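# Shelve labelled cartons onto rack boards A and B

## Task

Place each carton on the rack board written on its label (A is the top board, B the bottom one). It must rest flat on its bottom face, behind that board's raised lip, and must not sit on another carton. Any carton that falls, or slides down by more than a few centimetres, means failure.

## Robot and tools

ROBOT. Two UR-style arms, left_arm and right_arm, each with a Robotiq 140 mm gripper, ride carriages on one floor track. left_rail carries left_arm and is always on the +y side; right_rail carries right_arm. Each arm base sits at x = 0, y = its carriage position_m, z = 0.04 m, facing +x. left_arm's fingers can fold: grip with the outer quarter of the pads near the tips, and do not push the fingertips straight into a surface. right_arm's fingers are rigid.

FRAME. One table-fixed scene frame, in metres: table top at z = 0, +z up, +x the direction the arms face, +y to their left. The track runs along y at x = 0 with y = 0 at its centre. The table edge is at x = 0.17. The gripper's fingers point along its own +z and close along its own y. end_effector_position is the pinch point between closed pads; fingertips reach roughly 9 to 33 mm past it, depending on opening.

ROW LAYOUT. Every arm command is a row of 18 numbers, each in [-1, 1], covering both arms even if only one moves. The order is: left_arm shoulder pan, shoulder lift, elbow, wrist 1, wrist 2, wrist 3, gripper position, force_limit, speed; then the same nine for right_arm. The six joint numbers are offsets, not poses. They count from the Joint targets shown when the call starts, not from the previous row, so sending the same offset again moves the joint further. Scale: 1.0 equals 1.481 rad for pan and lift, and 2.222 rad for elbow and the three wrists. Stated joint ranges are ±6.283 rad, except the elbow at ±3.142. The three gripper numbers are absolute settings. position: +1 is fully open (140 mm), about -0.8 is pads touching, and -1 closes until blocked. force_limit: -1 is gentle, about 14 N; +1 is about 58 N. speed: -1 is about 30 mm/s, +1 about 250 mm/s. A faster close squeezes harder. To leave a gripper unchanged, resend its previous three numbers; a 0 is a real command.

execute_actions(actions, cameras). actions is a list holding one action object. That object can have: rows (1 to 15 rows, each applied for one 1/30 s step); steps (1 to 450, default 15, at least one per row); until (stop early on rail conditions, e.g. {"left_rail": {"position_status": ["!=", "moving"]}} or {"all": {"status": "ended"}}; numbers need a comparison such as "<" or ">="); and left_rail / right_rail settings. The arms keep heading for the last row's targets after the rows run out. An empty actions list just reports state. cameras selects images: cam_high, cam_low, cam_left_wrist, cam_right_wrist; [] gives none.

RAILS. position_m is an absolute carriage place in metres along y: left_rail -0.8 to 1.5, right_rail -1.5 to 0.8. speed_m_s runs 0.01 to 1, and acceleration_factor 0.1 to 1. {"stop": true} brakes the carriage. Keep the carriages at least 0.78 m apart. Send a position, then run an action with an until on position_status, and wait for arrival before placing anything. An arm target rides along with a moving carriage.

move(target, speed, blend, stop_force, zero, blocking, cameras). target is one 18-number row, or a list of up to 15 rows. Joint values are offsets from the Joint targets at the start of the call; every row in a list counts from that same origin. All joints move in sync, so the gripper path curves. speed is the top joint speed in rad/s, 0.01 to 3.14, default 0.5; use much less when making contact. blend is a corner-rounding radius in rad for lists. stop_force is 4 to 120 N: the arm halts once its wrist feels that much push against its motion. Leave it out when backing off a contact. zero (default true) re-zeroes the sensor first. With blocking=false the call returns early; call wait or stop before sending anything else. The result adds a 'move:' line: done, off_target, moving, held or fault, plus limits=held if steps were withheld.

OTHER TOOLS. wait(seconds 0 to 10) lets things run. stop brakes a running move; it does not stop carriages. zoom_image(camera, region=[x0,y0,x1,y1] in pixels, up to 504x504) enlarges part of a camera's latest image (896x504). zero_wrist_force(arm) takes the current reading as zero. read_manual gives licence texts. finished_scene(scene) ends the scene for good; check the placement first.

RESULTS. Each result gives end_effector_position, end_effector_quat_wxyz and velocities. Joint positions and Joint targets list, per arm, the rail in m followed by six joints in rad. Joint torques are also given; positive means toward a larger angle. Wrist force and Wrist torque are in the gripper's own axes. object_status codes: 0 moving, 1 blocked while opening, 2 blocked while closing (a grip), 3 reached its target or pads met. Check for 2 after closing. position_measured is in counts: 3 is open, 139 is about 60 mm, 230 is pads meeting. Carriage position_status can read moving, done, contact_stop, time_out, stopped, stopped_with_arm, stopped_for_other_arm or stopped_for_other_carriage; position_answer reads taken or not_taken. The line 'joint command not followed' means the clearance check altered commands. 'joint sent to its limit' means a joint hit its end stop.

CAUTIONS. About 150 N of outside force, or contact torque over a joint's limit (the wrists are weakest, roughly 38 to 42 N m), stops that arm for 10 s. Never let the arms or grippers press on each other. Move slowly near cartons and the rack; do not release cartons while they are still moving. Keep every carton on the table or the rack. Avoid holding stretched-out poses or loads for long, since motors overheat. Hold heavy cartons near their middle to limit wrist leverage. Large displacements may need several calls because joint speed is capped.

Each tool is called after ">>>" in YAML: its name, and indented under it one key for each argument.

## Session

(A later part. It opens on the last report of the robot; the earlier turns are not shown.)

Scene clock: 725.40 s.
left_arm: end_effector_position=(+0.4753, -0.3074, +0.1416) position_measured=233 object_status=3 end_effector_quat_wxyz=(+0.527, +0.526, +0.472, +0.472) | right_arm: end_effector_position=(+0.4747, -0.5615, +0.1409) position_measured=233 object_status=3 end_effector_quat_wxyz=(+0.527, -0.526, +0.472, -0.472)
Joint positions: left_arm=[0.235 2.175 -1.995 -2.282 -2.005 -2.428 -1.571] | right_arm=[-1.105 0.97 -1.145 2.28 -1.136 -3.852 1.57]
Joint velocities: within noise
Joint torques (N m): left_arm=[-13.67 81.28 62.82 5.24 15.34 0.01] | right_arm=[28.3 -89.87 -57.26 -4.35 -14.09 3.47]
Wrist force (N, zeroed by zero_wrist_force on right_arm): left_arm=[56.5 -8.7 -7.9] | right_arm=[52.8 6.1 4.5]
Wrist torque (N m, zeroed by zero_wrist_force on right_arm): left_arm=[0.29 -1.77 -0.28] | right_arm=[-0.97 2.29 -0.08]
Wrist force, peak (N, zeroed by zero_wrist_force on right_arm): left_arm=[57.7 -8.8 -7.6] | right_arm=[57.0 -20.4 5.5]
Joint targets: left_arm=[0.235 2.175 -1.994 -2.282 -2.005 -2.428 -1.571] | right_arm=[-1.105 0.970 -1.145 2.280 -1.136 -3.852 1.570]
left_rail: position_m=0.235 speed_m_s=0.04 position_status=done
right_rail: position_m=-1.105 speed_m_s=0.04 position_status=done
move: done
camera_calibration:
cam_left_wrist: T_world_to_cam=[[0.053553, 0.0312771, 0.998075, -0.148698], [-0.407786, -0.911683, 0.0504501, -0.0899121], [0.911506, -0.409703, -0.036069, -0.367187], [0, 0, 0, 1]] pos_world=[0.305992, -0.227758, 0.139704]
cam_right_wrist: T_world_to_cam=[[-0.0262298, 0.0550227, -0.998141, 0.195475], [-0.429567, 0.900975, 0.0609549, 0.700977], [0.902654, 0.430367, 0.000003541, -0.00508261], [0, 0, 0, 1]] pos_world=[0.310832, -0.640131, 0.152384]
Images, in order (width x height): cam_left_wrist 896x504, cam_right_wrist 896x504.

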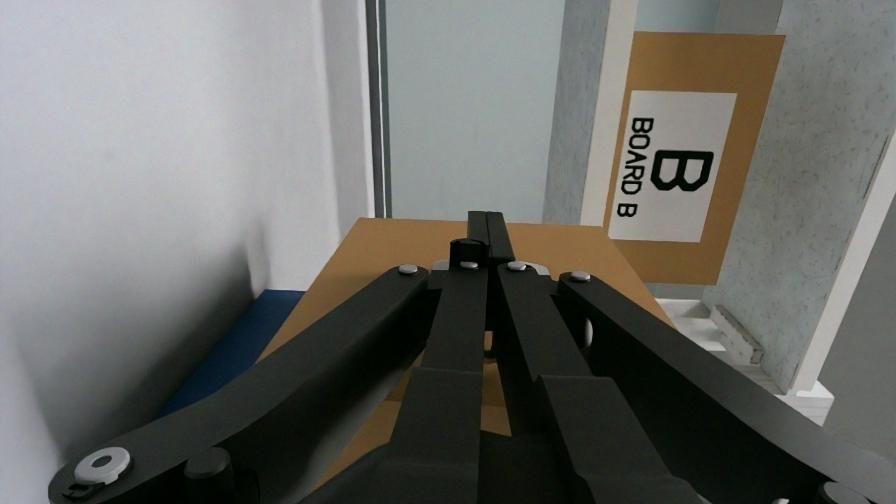

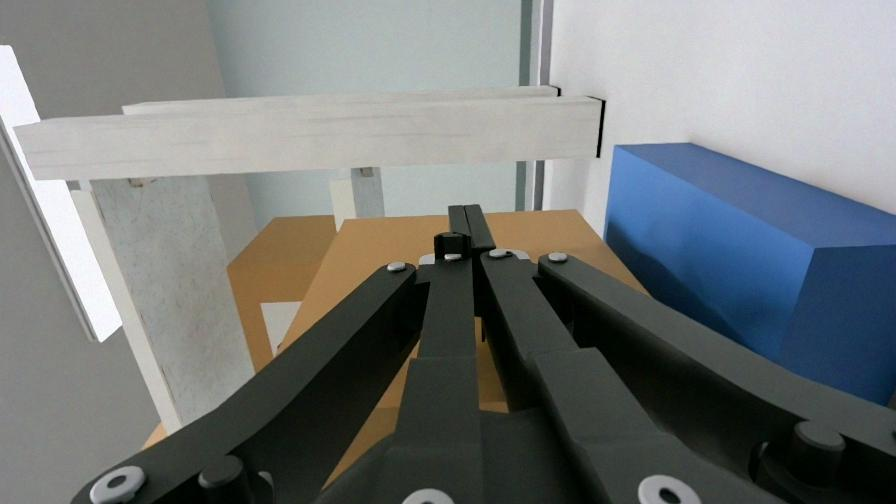

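>>> move:
  target:
    - [0,0.0451,0.0038,-0.0337,0,0,-1,1,-1,0,-0.0451,-0.0038,0.0337,0,0,-1,1,-1]
    - [0,0.0991,0.0111,-0.0770,0,0,-1,1,-1,0,-0.0991,-0.0111,0.0770,0,0,-1,1,-1]
    - [0,0.1383,0.0189,-0.1109,0,0,-1,1,-1,0,-0.1383,-0.0189,0.1109,0,0,-1,1,-1]
    - [0,0.1745,0.0287,-0.1448,0,0,-1,1,-1,0,-0.1745,-0.0287,0.1448,0,0,-1,1,-1]
    - [0,0.2077,0.0402,-0.1784,0,0,-1,1,-1,0,-0.2077,-0.0402,0.1784,0,0,-1,1,-1]
    - [0,0.2375,0.0534,-0.2115,0,0,-1,1,-1,0,-0.2375,-0.0534,0.2115,0,0,-1,1,-1]
  speed: 0.06
  blend: 0.01
  cameras: ["cam_left_wrist","cam_right_wrist"]

>>> move:
  target:
    - [0,0.0304,0.0170,-0.0372,0,0,-1,1,-1,0,-0.0304,-0.0170,0.0372,0,0,-1,1,-1]
    - [0,0.0624,0.0410,-0.0826,0,0,-1,1,-1,0,-0.0624,-0.0410,0.0826,0,0,-1,1,-1]
    - [0,0.0880,0.0679,-0.1265,0,0,-1,1,-1,0,-0.0880,-0.0679,0.1265,0,0,-1,1,-1]
    - [0,0.1076,0.0975,-0.1692,0,0,-1,1,-1,0,-0.1076,-0.0975,0.1692,0,0,-1,1,-1]
    - [0,0.1216,0.1298,-0.2108,0,0,-1,1,-1,0,-0.1216,-0.1298,0.2108,0,0,-1,1,-1]
  speed: 0.07
  blend: 0.01
  cameras: ["cam_left_wrist","cam_right_wrist"]

Scene clock: 744.13 s.
left_arm: end_effector_position=(+0.4758, -0.3080, +0.3599) position_measured=233 object_status=3 end_effector_quat_wxyz=(+0.527, +0.526, +0.472, +0.472) | right_arm: end_effector_position=(+0.4752, -0.5608, +0.3598) position_measured=233 object_status=3 end_effector_quat_wxyz=(+0.527, -0.526, +0.472, -0.472)
Joint positions: left_arm=[0.235 2.175 -1.643 -2.164 -2.475 -2.428 -1.571] | right_arm=[-1.105 0.97 -1.497 2.161 -0.666 -3.852 1.57]
Joint velocities: within noise
Joint torques (N m): left_arm=[-30.58 52.37 83.66 7.75 18.28 0.08] | right_arm=[50.02 -62.21 -80 -6.33 -22.56 3.3]
Wrist force (N, zeroed by zero_wrist_force on right_arm): left_arm=[83.4 -8.5 -15.8] | right_arm=[79.4 6.5 7.4]
Wrist torque (N m, zeroed by zero_wrist_force on right_arm): left_arm=[0.29 -2.47 -0.43] | right_arm=[-1.00 3.23 -0.10]
Wrist force, peak (N, zeroed by zero_wrist_force on right_arm): left_arm=[88.5 -8.5 -16.9] | right_arm=[84.4 6.8 7.8]
Joint targets: left_arm=[0.235 2.175 -1.643 -2.163 -2.475 -2.428 -1.571] | right_arm=[-1.105 0.970 -1.497 2.161 -0.666 -3.852 1.570]
left_rail: position_m=0.235 speed_m_s=0.04 position_status=done
right_rail: position_m=-1.105 speed_m_s=0.04 position_status=done
move: done
camera_calibration:
cam_left_wrist: T_world_to_cam=[[0.0532741, 0.0316216, 0.998079, -0.366413], [-0.407878, -0.91163, 0.0506538, -0.101431], [0.911481, -0.409793, -0.0356686, -0.360118], [0, 0, 0, 1]] pos_world=[0.30639, -0.228455, 0.358003]
cam_right_wrist: T_world_to_cam=[[-0.0259521, 0.0553721, -0.998128, 0.413876], [-0.429584, 0.900954, 0.0611508, 0.687149], [0.902654, 0.430367, 0.00040528, -0.0059844], [0, 0, 0, 1]] pos_world=[0.311331, -0.639432, 0.371085]
Images, in order (width x height): cam_left_wrist 896x504, cam_right_wrist 896x504.

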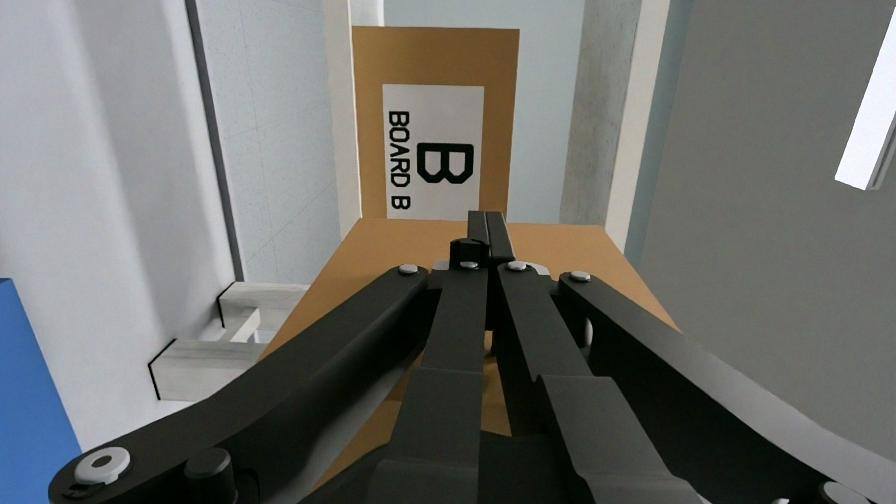

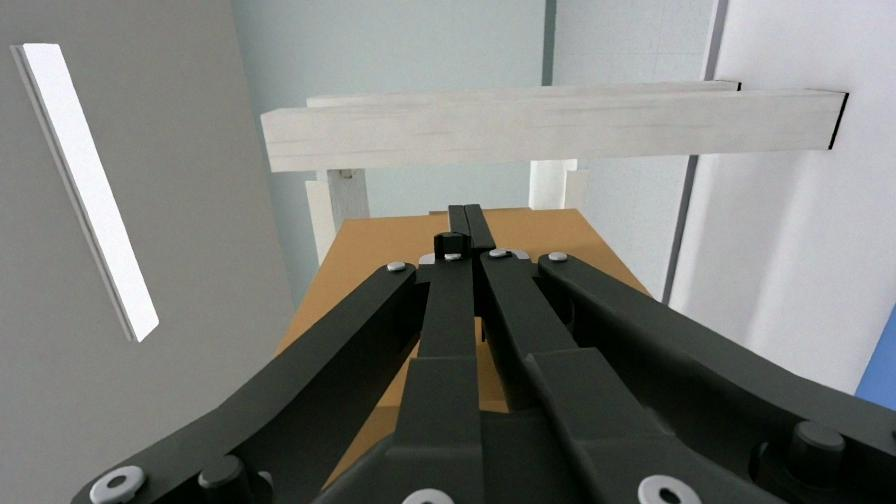

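Scene clock: 756.00 s.
left_arm: end_effector_position=(+0.4762, -0.3087, +0.4233) position_measured=233 object_status=3 end_effector_quat_wxyz=(+0.528, +0.526, +0.472, +0.472) | right_arm: end_effector_position=(+0.4759, -0.5634, +0.4160) position_measured=233 object_status=3 end_effector_quat_wxyz=(+0.525, -0.525, +0.474, -0.474)
Joint positions: left_arm=[0.235 2.175 -1.575 -2.1 -2.605 -2.428 -1.571] | right_arm=[-1.105 0.969 -1.559 2.106 -0.547 -3.845 1.57]
Joint velocities: within noise
Joint torques (N m): left_arm=[-30.93 44.61 65.98 10.29 12.14 0.16] | right_arm=[37.51 -42.27 -67.57 -6.68 -14.48 0.33]
Wrist force (N, zeroed by zero_wrist_force on right_arm): left_arm=[58.4 -8.3 -6.1] | right_arm=[54.5 7.2 2.8]
Wrist torque (N m, zeroed by zero_wrist_force on right_arm): left_arm=[0.31 -1.31 -0.18] | right_arm=[-0.96 2.17 -0.03]
Wrist force, peak (N, zeroed by zero_wrist_force on right_arm): left_arm=[102.4 -8.8 -20.6] | right_arm=[98.5 7.4 8.6]
Joint targets: left_arm=[0.235 2.175 -1.575 -2.100 -2.605 -2.428 -1.571] | right_arm=[-1.105 0.969 -1.559 2.106 -0.547 -3.845 1.570]
Tool commands: left_gripper/position=-1.0 left_gripper/force_limit=+1.0 left_gripper/speed=-1.0 right_gripper/position=-1.0 right_gripper/force_limit=+1.0 right_gripper/speed=-1.0
TORQUE FAULT: the external load on joint 6 (wrist 2) of the right arm reached its load limit, and that arm stopped for 10 seconds. A torque fault puts only its own arm into a fault stop. That arm's remaining commands of this call were not run. Before the stop ended, the hold on joint 6 (wrist 2) of that arm was turned back by 0.3 degrees, the way its load pushed it. That arm's target is now where it stood when the stop ended, not its last command. That arm keeps its grip as last carried out and accepts commands again: back off and push less far. That arm stops again whenever a joint's load reaches its limit.
left_rail: position_m=0.235 speed_m_s=0.04 position_status=done
right_rail: position_m=-1.105 speed_m_s=0.04 position_status=done
move: fault (right_arm), off_target (left_arm; braked at the fault stop of right_arm); path passed 1 of 5 targets; left_arm: the wrist 1 is farthest, 0.338 rad from its target; right_arm: the wrist 1 is farthest, 0.350 rad from its target
camera_calibration:
cam_left_wrist: T_world_to_cam=[[0.0532241, 0.0317536, 0.998078, -0.429553], [-0.407878, -0.911625, 0.0507538, -0.105021], [0.911484, -0.409795, -0.0355689, -0.358605], [0, 0, 0, 1]] pos_world=[0.306889, -0.229054, 0.421302]
cam_right_wrist: T_world_to_cam=[[-0.0265471, 0.0542231, -0.998176, 0.469814], [-0.422456, 0.904371, 0.0603629, 0.685227], [0.905995, 0.423287, -0.00110163, -0.0104663], [0, 0, 0, 1]] pos_world=[0.311432, -0.640744, 0.427583]
Images, in order (width x height): cam_left_wrist 896x504, cam_right_wrist 896x504.

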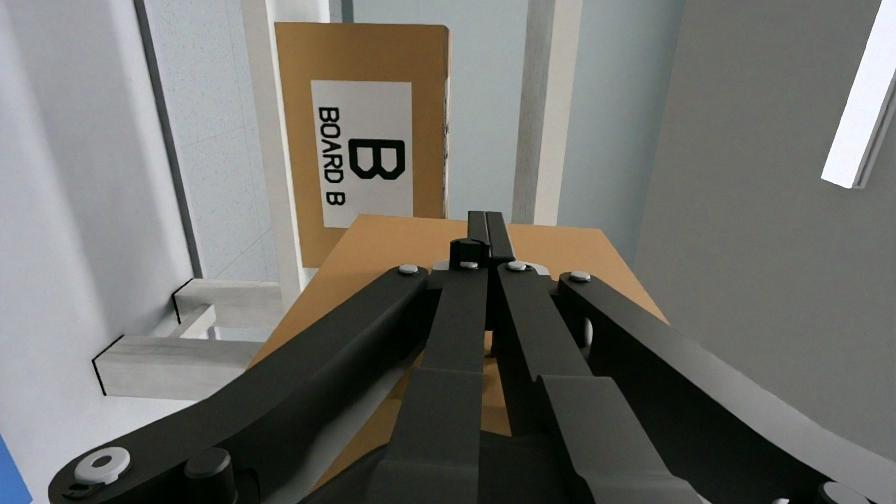

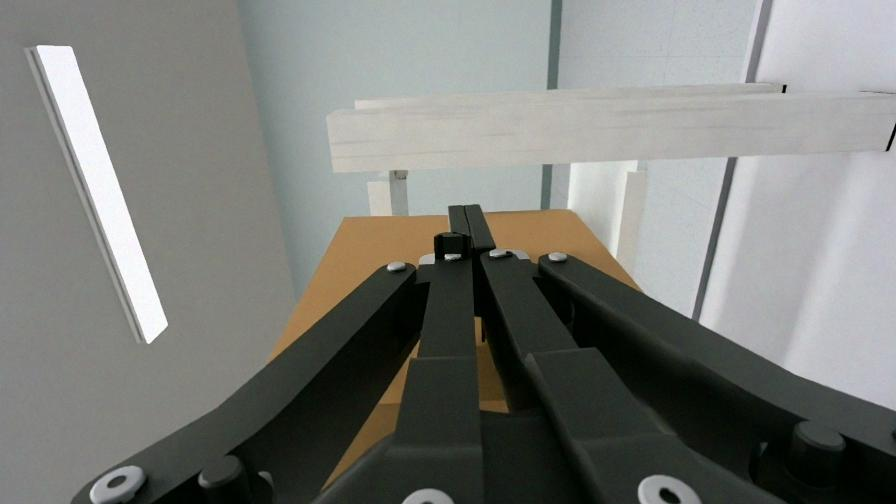

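>>> move:
  target:
    - [0,0,0,0,0,0,-1,1,-1,0,-0.0054,-0.0027,0.0045,0,0,-1,1,-1]
    - [0,0.0151,0.0135,-0.0246,0,0,-1,1,-1,0,-0.0203,-0.0162,0.0293,0,0,-1,1,-1]
  speed: 0.05
  blend: 0.003
  cameras: ["cam_right_wrist"]

Scene clock: 775.40 s.
left_arm: end_effector_position=(+0.4765, -0.3091, +0.4488) position_measured=233 object_status=3 end_effector_quat_wxyz=(+0.527, +0.527, +0.472, +0.472) | right_arm: end_effector_position=(+0.4760, -0.5633, +0.4489) position_measured=233 object_status=3 end_effector_quat_wxyz=(+0.525, -0.525, +0.474, -0.474)
Joint positions: left_arm=[0.235 2.175 -1.553 -2.07 -2.66 -2.428 -1.571] | right_arm=[-1.105 0.969 -1.589 2.07 -0.482 -3.845 1.57]
Joint velocities: within noise
Joint torques (N m): left_arm=[-16.56 45.03 77.61 6.88 18.43 0.08] | right_arm=[52.22 -55.17 -75.84 -5.45 -26.25 0.45]
Wrist force (N, zeroed by zero_wrist_force on right_arm): left_arm=[70.8 -8.7 -12.0] | right_arm=[67.1 6.5 6.9]
Wrist torque (N m, zeroed by zero_wrist_force on right_arm): left_arm=[0.33 -2.22 -0.39] | right_arm=[-0.97 2.79 -0.10]
Wrist force, peak (N, zeroed by zero_wrist_force on right_arm): left_arm=[71.5 -8.8 -12.4] | right_arm=[68.0 6.5 7.0]
Joint targets: left_arm=[0.235 2.175 -1.553 -2.070 -2.660 -2.428 -1.571] | right_arm=[-1.105 0.969 -1.589 2.070 -0.482 -3.845 1.570]
left_rail: position_m=0.235 speed_m_s=0.04 position_status=done
right_rail: position_m=-1.105 speed_m_s=0.04 position_status=done
move: done
camera_calibration:
cam_right_wrist: T_world_to_cam=[[-0.0259873, 0.0549196, -0.998153, 0.502816], [-0.422489, 0.90433, 0.060757, 0.683044], [0.905996, 0.423287, -0.000298158, -0.0110224], [0, 0, 0, 1]] pos_world=[0.311631, -0.640645, 0.460384]
Images, in order (width x height): cam_right_wrist 896x504.

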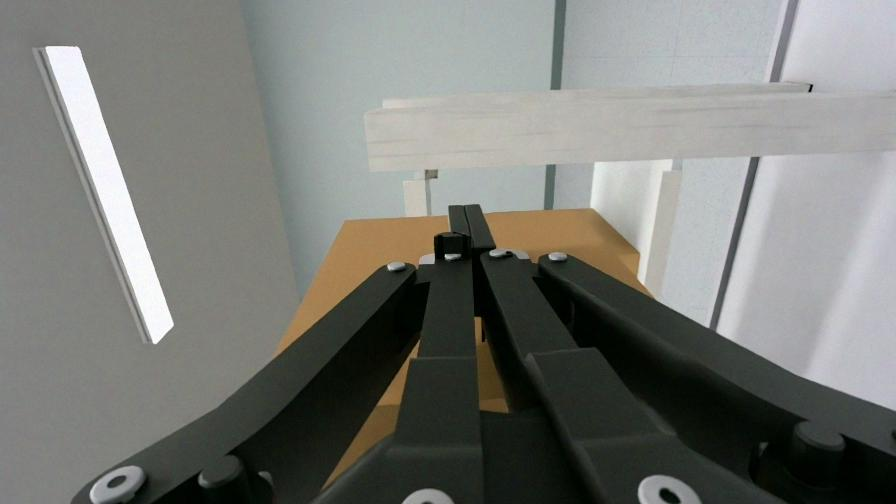

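>>> move:
  target:
    - [0.0004,0.0261,0.0268,-0.0437,0.0003,0,-1,1,-1,-0.0004,-0.0261,-0.0268,0.0437,-0.0003,0,-1,1,-1]
    - [0.0007,0.0458,0.0563,-0.0864,0.0005,0,-1,1,-1,-0.0007,-0.0458,-0.0563,0.0864,-0.0005,0,-1,1,-1]
  speed: 0.06
  blend: 0.01
  cameras: []

Scene clock: 785.13 s.
left_arm: end_effector_position=(+0.4770, -0.3090, +0.5489) position_measured=233 object_status=3 end_effector_quat_wxyz=(+0.527, +0.526, +0.472, +0.472) | right_arm: end_effector_position=(+0.4765, -0.5634, +0.5490) position_measured=233 object_status=3 end_effector_quat_wxyz=(+0.525, -0.524, +0.474, -0.474)
Joint positions: left_arm=[0.235 2.176 -1.485 -1.945 -2.852 -2.427 -1.571] | right_arm=[-1.105 0.968 -1.657 1.945 -0.29 -3.846 1.57]
Joint velocities: within noise
Joint torques (N m): left_arm=[-16.09 36.6 76.35 7.07 28.29 0.38] | right_arm=[37.56 -46.69 -75.03 -5.68 -33.14 0.4]
Wrist force (N, zeroed by zero_wrist_force on right_arm): left_arm=[75.0 -8.4 -13.7] | right_arm=[71.3 6.3 7.7]
Wrist torque (N m, zeroed by zero_wrist_force on right_arm): left_arm=[0.31 -2.35 -0.40] | right_arm=[-0.98 2.92 -0.11]
Wrist force, peak (N, zeroed by zero_wrist_force on right_arm): left_arm=[86.2 -8.3 -16.1] | right_arm=[82.4 6.7 8.3]
Joint targets: left_arm=[0.235 2.176 -1.485 -1.945 -2.852 -2.427 -1.571] | right_arm=[-1.105 0.968 -1.657 1.945 -0.290 -3.846 1.570]
left_rail: position_m=0.235 speed_m_s=0.04 position_status=done
right_rail: position_m=-1.105 speed_m_s=0.04 position_status=done
move: done
No camera images: "cameras" was empty.

>>> move:
  target:
    - [0.0006,0.0006,-0.0004,0,0.0004,0,-1,1,-1,-0.0006,-0.0006,0.0004,0,-0.0004,0,-1,1,-1]
    - [0.0012,0.0150,0.0312,-0.0414,0.0008,0,-1,1,-1,-0.0012,-0.0150,-0.0312,0.0414,-0.0008,0,-1,1,-1]
  speed: 0.05
  blend: 0.001
  cameras: ["cam_left_wrist","cam_right_wrist"]

>>> execute_actions:
  actions:
    - {"left_rail":{"position_m":0.34,"speed_m_s":0.1,"acceleration_factor":0.2},"right_rail":{"position_m":-1.0,"speed_m_s":0.1,"acceleration_factor":0.2},"steps":200,"until":{"all":{"status":"ended"}}}
  cameras: ["cam_high"]

Scene clock: 793.40 s.
left_arm: end_effector_position=(+0.4773, -0.3079, +0.5983) position_measured=233 object_status=3 end_effector_quat_wxyz=(+0.527, +0.527, +0.472, +0.472) | right_arm: end_effector_position=(+0.4768, -0.5644, +0.5984) position_measured=233 object_status=3 end_effector_quat_wxyz=(+0.525, -0.524, +0.474, -0.474)
Joint positions: left_arm=[0.235 2.177 -1.463 -1.876 -2.944 -2.425 -1.571] | right_arm=[-1.105 0.966 -1.679 1.876 -0.198 -3.848 1.57]
Joint velocities: within noise
Joint torques (N m): left_arm=[-7.94 38.8 69.07 5.44 19.94 0.38] | right_arm=[22.67 -49.54 -70.17 -3.98 -23.72 0.39]
Wrist force (N, zeroed by zero_wrist_force on right_arm): left_arm=[53.3 -8.5 -7.7] | right_arm=[49.4 6.2 5.6]
Wrist torque (N m, zeroed by zero_wrist_force on right_arm): left_arm=[0.36 -1.98 -0.29] | right_arm=[-0.93 2.23 -0.09]
Wrist force, peak (N, zeroed by zero_wrist_force on right_arm): left_arm=[75.3 -8.4 -13.9] | right_arm=[71.7 6.5 7.5]
Joint targets: left_arm=[0.235 2.177 -1.463 -1.876 -2.944 -2.425 -1.571] | right_arm=[-1.105 0.966 -1.679 1.876 -0.198 -3.848 1.570]
left_rail: position_m=0.235 speed_m_s=0.04 position_status=done
right_rail: position_m=-1.105 speed_m_s=0.04 position_status=done
move: done; blend cut to 0.0004 rad at target 1
camera_calibration:
cam_left_wrist: T_world_to_cam=[[0.0542718, 0.0301803, 0.99807, -0.605281], [-0.407891, -0.911674, 0.0497476, -0.112155], [0.911416, -0.409804, -0.0371679, -0.352083], [0, 0, 0, 1]] pos_world=[0.307997, -0.228266, 0.596607]
cam_right_wrist: T_world_to_cam=[[-0.0256685, 0.0553968, -0.998134, 0.652217], [-0.422673, 0.904224, 0.0610544, 0.675108], [0.905919, 0.423451, 0.000204602, -0.0114132], [0, 0, 0, 1]] pos_world=[0.31243, -0.641746, 0.609784]
Images, in order (width x height): cam_left_wrist 896x504, cam_right_wrist 896x504.

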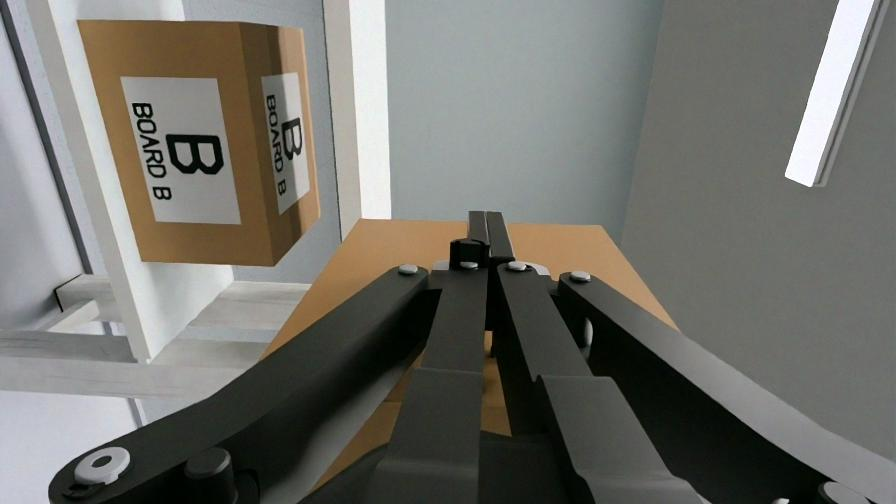

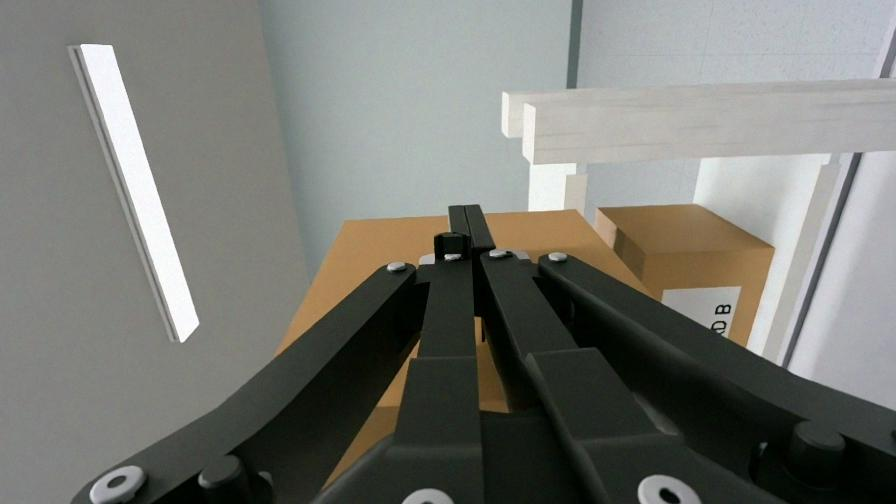

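Scene clock: 795.60 s.
left_arm: end_effector_position=(+0.4773, -0.2029, +0.5983) position_measured=233 object_status=3 end_effector_quat_wxyz=(+0.527, +0.527, +0.472, +0.472) | right_arm: end_effector_position=(+0.4768, -0.4595, +0.5985) position_measured=233 object_status=3 end_effector_quat_wxyz=(+0.525, -0.524, +0.474, -0.474)
Joint positions: left_arm=[0.34 2.177 -1.463 -1.876 -2.944 -2.425 -1.571] | right_arm=[-1 0.966 -1.679 1.876 -0.198 -3.848 1.57]
Joint velocities: within noise
Joint torques (N m): left_arm=[-10.12 36.17 54.71 6.66 9.94 0.29] | right_arm=[24.19 -45.39 -57.37 -5.18 -12.67 0.74]
Wrist force (N, zeroed by zero_wrist_force on right_arm): left_arm=[51.0 -8.4 -7.3] | right_arm=[47.7 6.0 5.5]
Wrist torque (N m, zeroed by zero_wrist_force on right_arm): left_arm=[0.35 -1.87 -0.28] | right_arm=[-0.94 2.08 -0.10]
Wrist force, peak (N, zeroed by zero_wrist_force on right_arm): left_arm=[53.2 -8.7 -7.8] | right_arm=[49.6 5.9 5.6]
Joint targets: left_arm=[0.340 2.177 -1.463 -1.876 -2.944 -2.425 -1.571] | right_arm=[-1.000 0.966 -1.679 1.876 -0.198 -3.848 1.570]
Tool commands: left_gripper/position=-1.0 left_gripper/force_limit=+1.0 left_gripper/speed=-1.0 right_gripper/position=-1.0 right_gripper/force_limit=+1.0 right_gripper/speed=-1.0
left_rail: position_m=0.340 speed_m_s=0.10 position_status=done
right_rail: position_m=-1.000 speed_m_s=0.10 position_status=done
Images, in order (width x height): cam_high 896x504.

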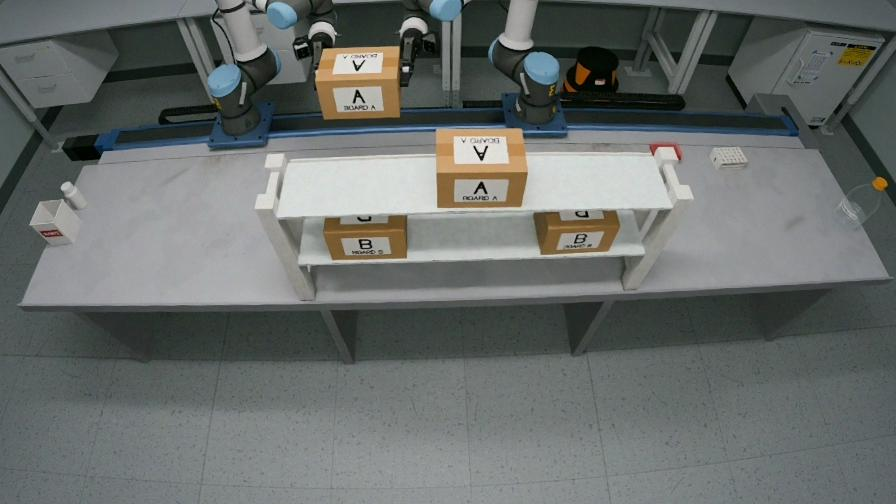

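>>> move:
  target:
    - [0.0470,-0.0159,0.0097,0.0009,0.0313,0,-1,1,-1,-0.0470,0.0159,-0.0097,-0.0009,-0.0313,0,-1,1,-1]
    - [0.0963,-0.0379,0.0233,0.0021,0.0642,0,-1,1,-1,-0.0963,0.0379,-0.0233,-0.0021,-0.0642,0,-1,1,-1]
    - [0.1407,-0.0638,0.0400,0.0025,0.0938,0,-1,1,-1,-0.1407,0.0638,-0.0400,-0.0025,-0.0938,0,-1,1,-1]
    - [0.1806,-0.0932,0.0600,0.0022,0.1204,0,-1,1,-1,-0.1806,0.0932,-0.0600,-0.0022,-0.1204,0,-1,1,-1]
  speed: 0.07
  blend: 0.01
  cameras: ["cam_high"]

Scene clock: 806.83 s.
left_arm: end_effector_position=(+0.6703, -0.2021, +0.5991) position_measured=233 object_status=3 end_effector_quat_wxyz=(+0.527, +0.527, +0.472, +0.472) | right_arm: end_effector_position=(+0.6698, -0.4600, +0.5992) position_measured=233 object_status=3 end_effector_quat_wxyz=(+0.525, -0.524, +0.474, -0.474)
Joint positions: left_arm=[0.34 2.445 -1.601 -1.743 -2.939 -2.158 -1.571] | right_arm=[-1 0.699 -1.541 1.742 -0.203 -4.116 1.57]
Joint velocities: within noise
Joint torques (N m): left_arm=[-9.94 27.9 66.14 4.66 15.75 0.39] | right_arm=[19.6 -37.26 -65.83 -3.39 -18.34 0.66]
Wrist force (N, zeroed by zero_wrist_force on right_arm): left_arm=[39.5 -8.6 -3.8] | right_arm=[35.5 5.5 4.6]
Wrist torque (N m, zeroed by zero_wrist_force on right_arm): left_arm=[0.31 -1.68 -0.27] | right_arm=[-1.01 1.76 -0.12]
Wrist force, peak (N, zeroed by zero_wrist_force on right_arm): left_arm=[66.0 -8.3 -11.4] | right_arm=[62.2 6.4 7.1]
Joint targets: left_arm=[0.340 2.445 -1.601 -1.743 -2.939 -2.157 -1.571] | right_arm=[-1.000 0.698 -1.541 1.742 -0.203 -4.116 1.570]
left_rail: position_m=0.340 speed_m_s=0.10 position_status=done
right_rail: position_m=-1.000 speed_m_s=0.10 position_status=done
move: done
Images, in order (width x height): cam_high 896x504.

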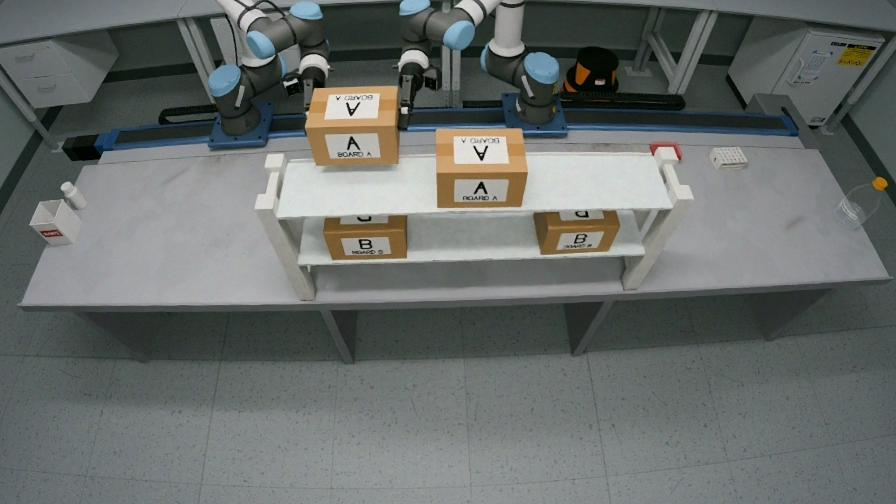

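>>> move:
  target:
    - [-0.0010,-0.0009,0.0007,-0.0001,-0.0007,0,-1,1,-1,0.0010,0.0009,-0.0007,0.0001,0.0007,0,-1,1,-1]
    - [0.0342,-0.0336,0.0237,-0.0014,0.0227,0,-1,1,-1,-0.0342,0.0336,-0.0237,0.0014,-0.0227,0,-1,1,-1]
    - [0.0660,-0.0687,0.0499,-0.0041,0.0440,0,-1,1,-1,-0.0660,0.0687,-0.0499,0.0041,-0.0440,0,-1,1,-1]
  speed: 0.06
  blend: 0.001
  cameras: ["cam_high"]

>>> zoom_image:
  camera: "cam_high"
  region: [240, 100, 460, 260]

Scene clock: 816.97 s.
left_arm: end_effector_position=(+0.7701, -0.2029, +0.5992) position_measured=233 object_status=3 end_effector_quat_wxyz=(+0.527, +0.527, +0.472, +0.472) | right_arm: end_effector_position=(+0.7696, -0.4590, +0.5993) position_measured=233 object_status=3 end_effector_quat_wxyz=(+0.525, -0.524, +0.474, -0.474)
Joint positions: left_arm=[0.34 2.543 -1.702 -1.632 -2.948 -2.06 -1.571] | right_arm=[-1 0.601 -1.439 1.632 -0.194 -4.213 1.57]
Joint velocities: within noise
Joint torques (N m): left_arm=[-27.71 35.82 68.26 5.91 23.67 0.36] | right_arm=[45.99 -43.51 -68.39 -4.35 -28.45 0.77]
Wrist force (N, zeroed by zero_wrist_force on right_arm): left_arm=[61.4 -8.7 -9.9] | right_arm=[57.1 6.0 6.4]
Wrist torque (N m, zeroed by zero_wrist_force on right_arm): left_arm=[0.27 -2.17 -0.33] | right_arm=[-1.07 2.52 -0.12]
Wrist force, peak (N, zeroed by zero_wrist_force on right_arm): left_arm=[71.8 -8.5 -13.2] | right_arm=[68.2 6.6 7.6]
Joint targets: left_arm=[0.340 2.543 -1.702 -1.632 -2.948 -2.060 -1.571] | right_arm=[-1.000 0.601 -1.439 1.631 -0.194 -4.213 1.570]
left_rail: position_m=0.340 speed_m_s=0.10 position_status=done
right_rail: position_m=-1.000 speed_m_s=0.10 position_status=done
move: done; blend cut to 0.0008 rad at target 1
Images, in order (width x height): cam_high 896x504.

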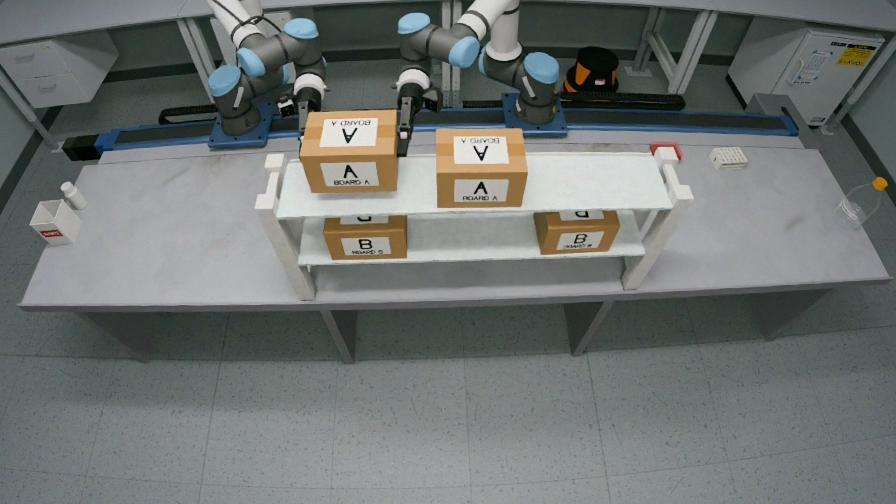

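Scaled by 2.291.

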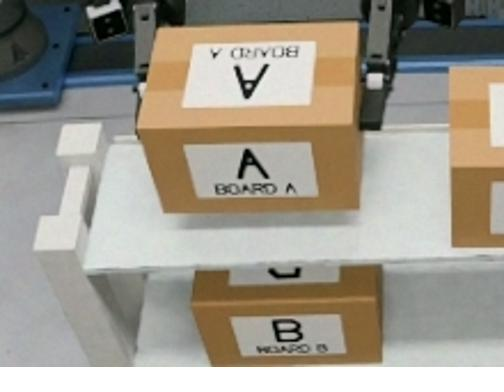

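>>> move:
  target: [0.0172,-0.0222,0.0176,-0.0028,0.0115,0,-1,1,-1,-0.0172,0.0222,-0.0176,0.0028,-0.0115,0,-1,1,-1]
  speed: 0.06
  cameras: ["cam_high"]

>>> zoom_image:
  camera: "cam_high"
  region: [240, 100, 460, 260]

Scene clock: 823.83 s.
left_arm: end_effector_position=(+0.8001, -0.2029, +0.5997) position_measured=233 object_status=3 end_effector_quat_wxyz=(+0.527, +0.527, +0.472, +0.472) | right_arm: end_effector_position=(+0.7997, -0.4590, +0.5999) position_measured=233 object_status=3 end_effector_quat_wxyz=(+0.525, -0.524, +0.474, -0.474)
Joint positions: left_arm=[0.34 2.568 -1.735 -1.593 -2.955 -2.034 -1.571] | right_arm=[-1 0.575 -1.406 1.593 -0.188 -4.239 1.57]
Joint velocities: within noise
Joint torques (N m): left_arm=[-33.07 36.59 68.74 5.88 24.22 0.6] | right_arm=[49.25 -49.36 -68.08 -4.16 -28.41 0.9]
Wrist force (N, zeroed by zero_wrist_force on right_arm): left_arm=[62.1 -8.4 -10.2] | right_arm=[58.2 6.0 6.4]
Wrist torque (N m, zeroed by zero_wrist_force on right_arm): left_arm=[0.33 -2.10 -0.35] | right_arm=[-1.05 2.50 -0.12]
Wrist force, peak (N, zeroed by zero_wrist_force on right_arm): left_arm=[64.4 -8.1 -11.0] | right_arm=[60.2 6.1 6.5]
Joint targets: left_arm=[0.340 2.568 -1.735 -1.593 -2.955 -2.034 -1.571] | right_arm=[-1.000 0.575 -1.406 1.592 -0.188 -4.239 1.570]
left_rail: position_m=0.340 speed_m_s=0.10 position_status=done
right_rail: position_m=-1.000 speed_m_s=0.10 position_status=done
move: done
Images, in order (width x height): cam_high 896x504.

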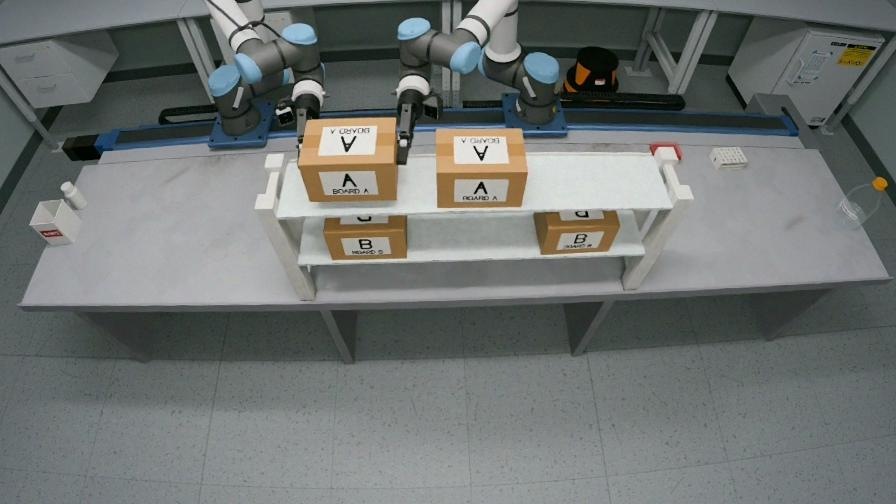

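Scaled by 2.291.

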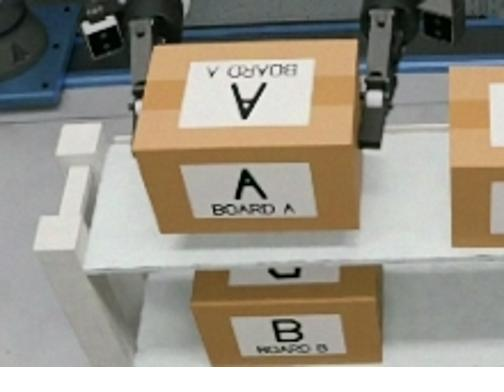

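>>> move:
  target: [0,-0.0211,-0.0507,0.0648,0,0,-1,1,-1,0,0.0211,0.0507,-0.0648,0,0,-1,1,-1]
  speed: 0.03
  stop_force: 10
  cameras: ["cam_high","cam_low"]

>>> zoom_image:
  camera: "cam_high"
  region: [240, 100, 460, 260]

>>> zoom_image:
  camera: "cam_low"
  region: [250, 90, 500, 290]

Scene clock: 833.60 s.
left_arm: end_effector_position=(+0.8006, -0.2031, +0.5592) position_measured=233 object_status=3 end_effector_quat_wxyz=(+0.527, +0.526, +0.472, +0.472) | right_arm: end_effector_position=(+0.8001, -0.4588, +0.5578) position_measured=233 object_status=3 end_effector_quat_wxyz=(+0.525, -0.524, +0.474, -0.474)
Joint positions: left_arm=[0.34 2.568 -1.75 -1.647 -2.884 -2.034 -1.571] | right_arm=[-1 0.575 -1.39 1.649 -0.261 -4.239 1.57]
Joint velocities: within noise
Joint torques (N m): left_arm=[-43.09 60.64 61.84 5.15 23.15 0.55] | right_arm=[65.45 -73.52 -57.35 -2.27 -27.66 1.13]
Wrist force (N, zeroed by zero_wrist_force on right_arm): left_arm=[63.3 -0.9 -9.6] | right_arm=[63.4 -4.8 4.5]
Wrist torque (N m, zeroed by zero_wrist_force on right_arm): left_arm=[-0.09 -2.02 -0.39] | right_arm=[-0.66 2.64 0.05]
Wrist force, peak (N, zeroed by zero_wrist_force on right_arm): left_arm=[69.1 -8.1 -11.7] | right_arm=[65.0 -10.3 3.3]
Joint targets: left_arm=[0.340 2.568 -1.750 -1.647 -2.884 -2.034 -1.571] | right_arm=[-1.000 0.575 -1.390 1.649 -0.261 -4.239 1.570]
left_rail: position_m=0.340 speed_m_s=0.10 position_status=done
right_rail: position_m=-1.000 speed_m_s=0.10 position_status=done
move: contact (left_arm, right_arm); left_arm: the wrist 1 is farthest, 0.073 rad from its target; right_arm: the wrist 1 is farthest, 0.071 rad from its target
Images, in order (width x height): cam_high 896x504, cam_low 896x504.

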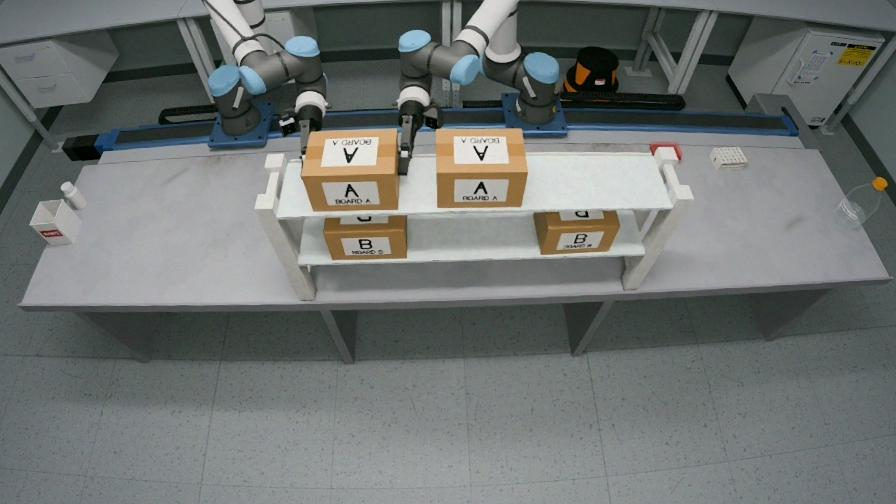

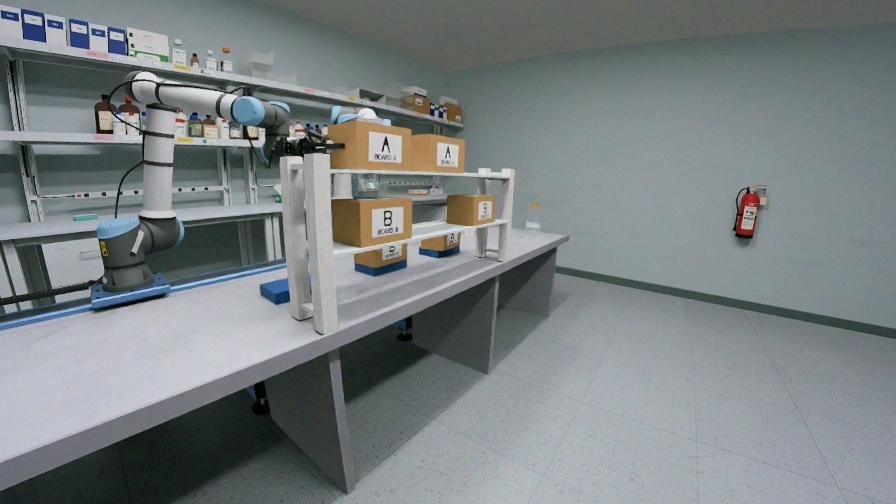

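Scaled by 2.291.

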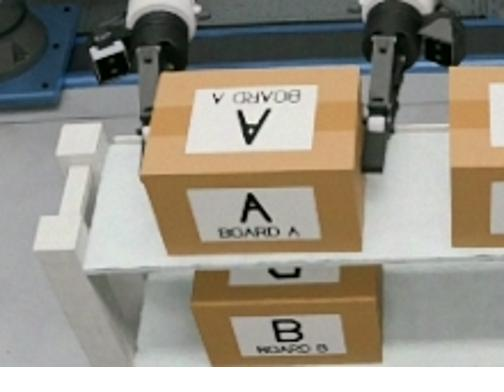

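Scaled by 2.016.

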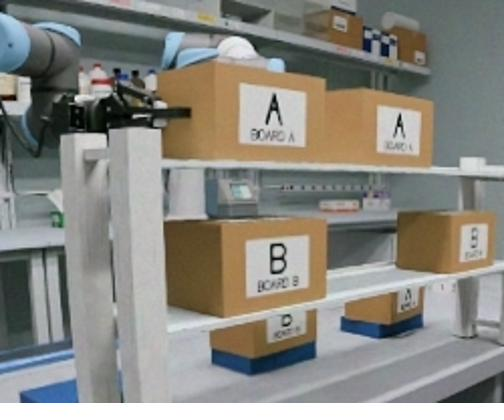

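>>> move:
  target: [0.0185,0.0170,-0.0133,0.0017,0.0123,0,-1,1,-1,-0.0185,-0.0170,0.0133,-0.0017,-0.0123,0,-1,1,-1]
  speed: 0.05
  cameras: ["cam_high","cam_low"]

>>> zoom_image:
  camera: "cam_low"
  region: [250, 90, 500, 290]

>>> zoom_image:
  camera: "cam_high"
  region: [240, 100, 460, 260]

Scene clock: 840.73 s.
left_arm: end_effector_position=(+0.8007, -0.1821, +0.5592) position_measured=233 object_status=3 end_effector_quat_wxyz=(+0.527, +0.527, +0.472, +0.472) | right_arm: end_effector_position=(+0.8002, -0.4798, +0.5578) position_measured=233 object_status=3 end_effector_quat_wxyz=(+0.525, -0.524, +0.474, -0.474)
Joint positions: left_arm=[0.34 2.595 -1.725 -1.677 -2.88 -2.007 -1.571] | right_arm=[-1 0.548 -1.415 1.679 -0.264 -4.266 1.57]
Joint velocities: within noise
Joint torques (N m): left_arm=[9.08 71.89 39.33 5.53 1.38 0.59] | right_arm=[-11.75 -84.74 -40.59 -4.21 -2.24 1.02]
Wrist force (N, zeroed by zero_wrist_force on right_arm): left_arm=[4.3 2.4 7.8] | right_arm=[0.6 -2.7 4.7]
Wrist torque (N m, zeroed by zero_wrist_force on right_arm): left_arm=[1.20 -1.12 -0.12] | right_arm=[-0.60 -0.14 0.00]
Wrist force, peak (N, zeroed by zero_wrist_force on right_arm): left_arm=[63.5 -0.7 -9.4] | right_arm=[63.4 -5.1 5.1]
Joint targets: left_arm=[0.340 2.596 -1.725 -1.677 -2.880 -2.007 -1.571] | right_arm=[-1.000 0.548 -1.416 1.679 -0.264 -4.266 1.570]
left_rail: position_m=0.340 speed_m_s=0.10 position_status=done
right_rail: position_m=-1.000 speed_m_s=0.10 position_status=done
move: done
Images, in order (width x height): cam_high 896x504, cam_low 896x504.

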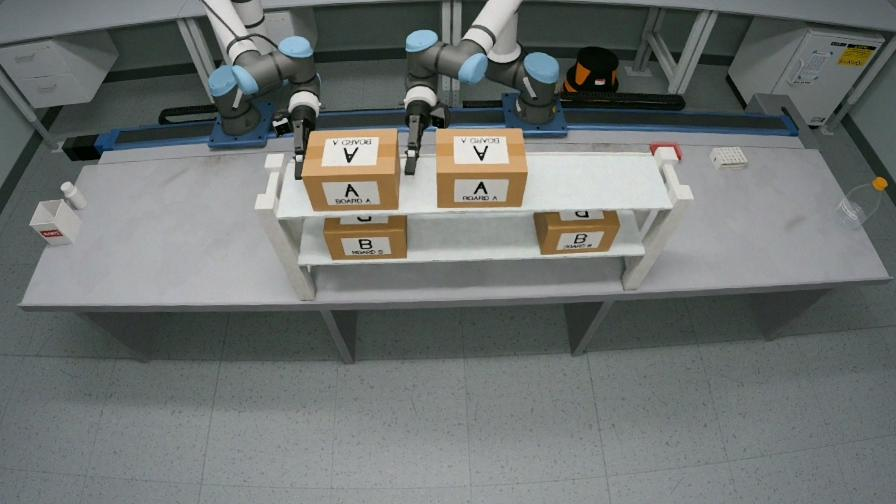

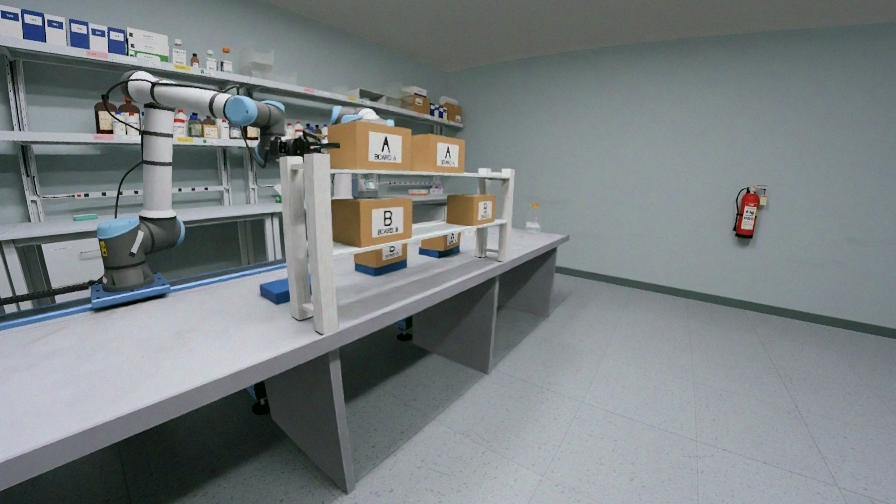

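Scaled by 2.016.

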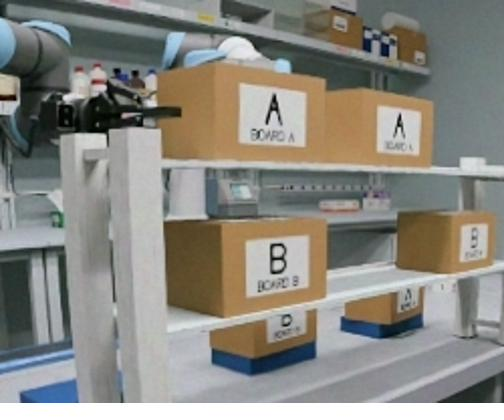

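Scaled by 2.291.

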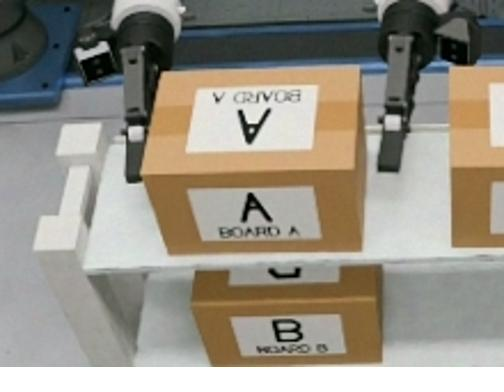

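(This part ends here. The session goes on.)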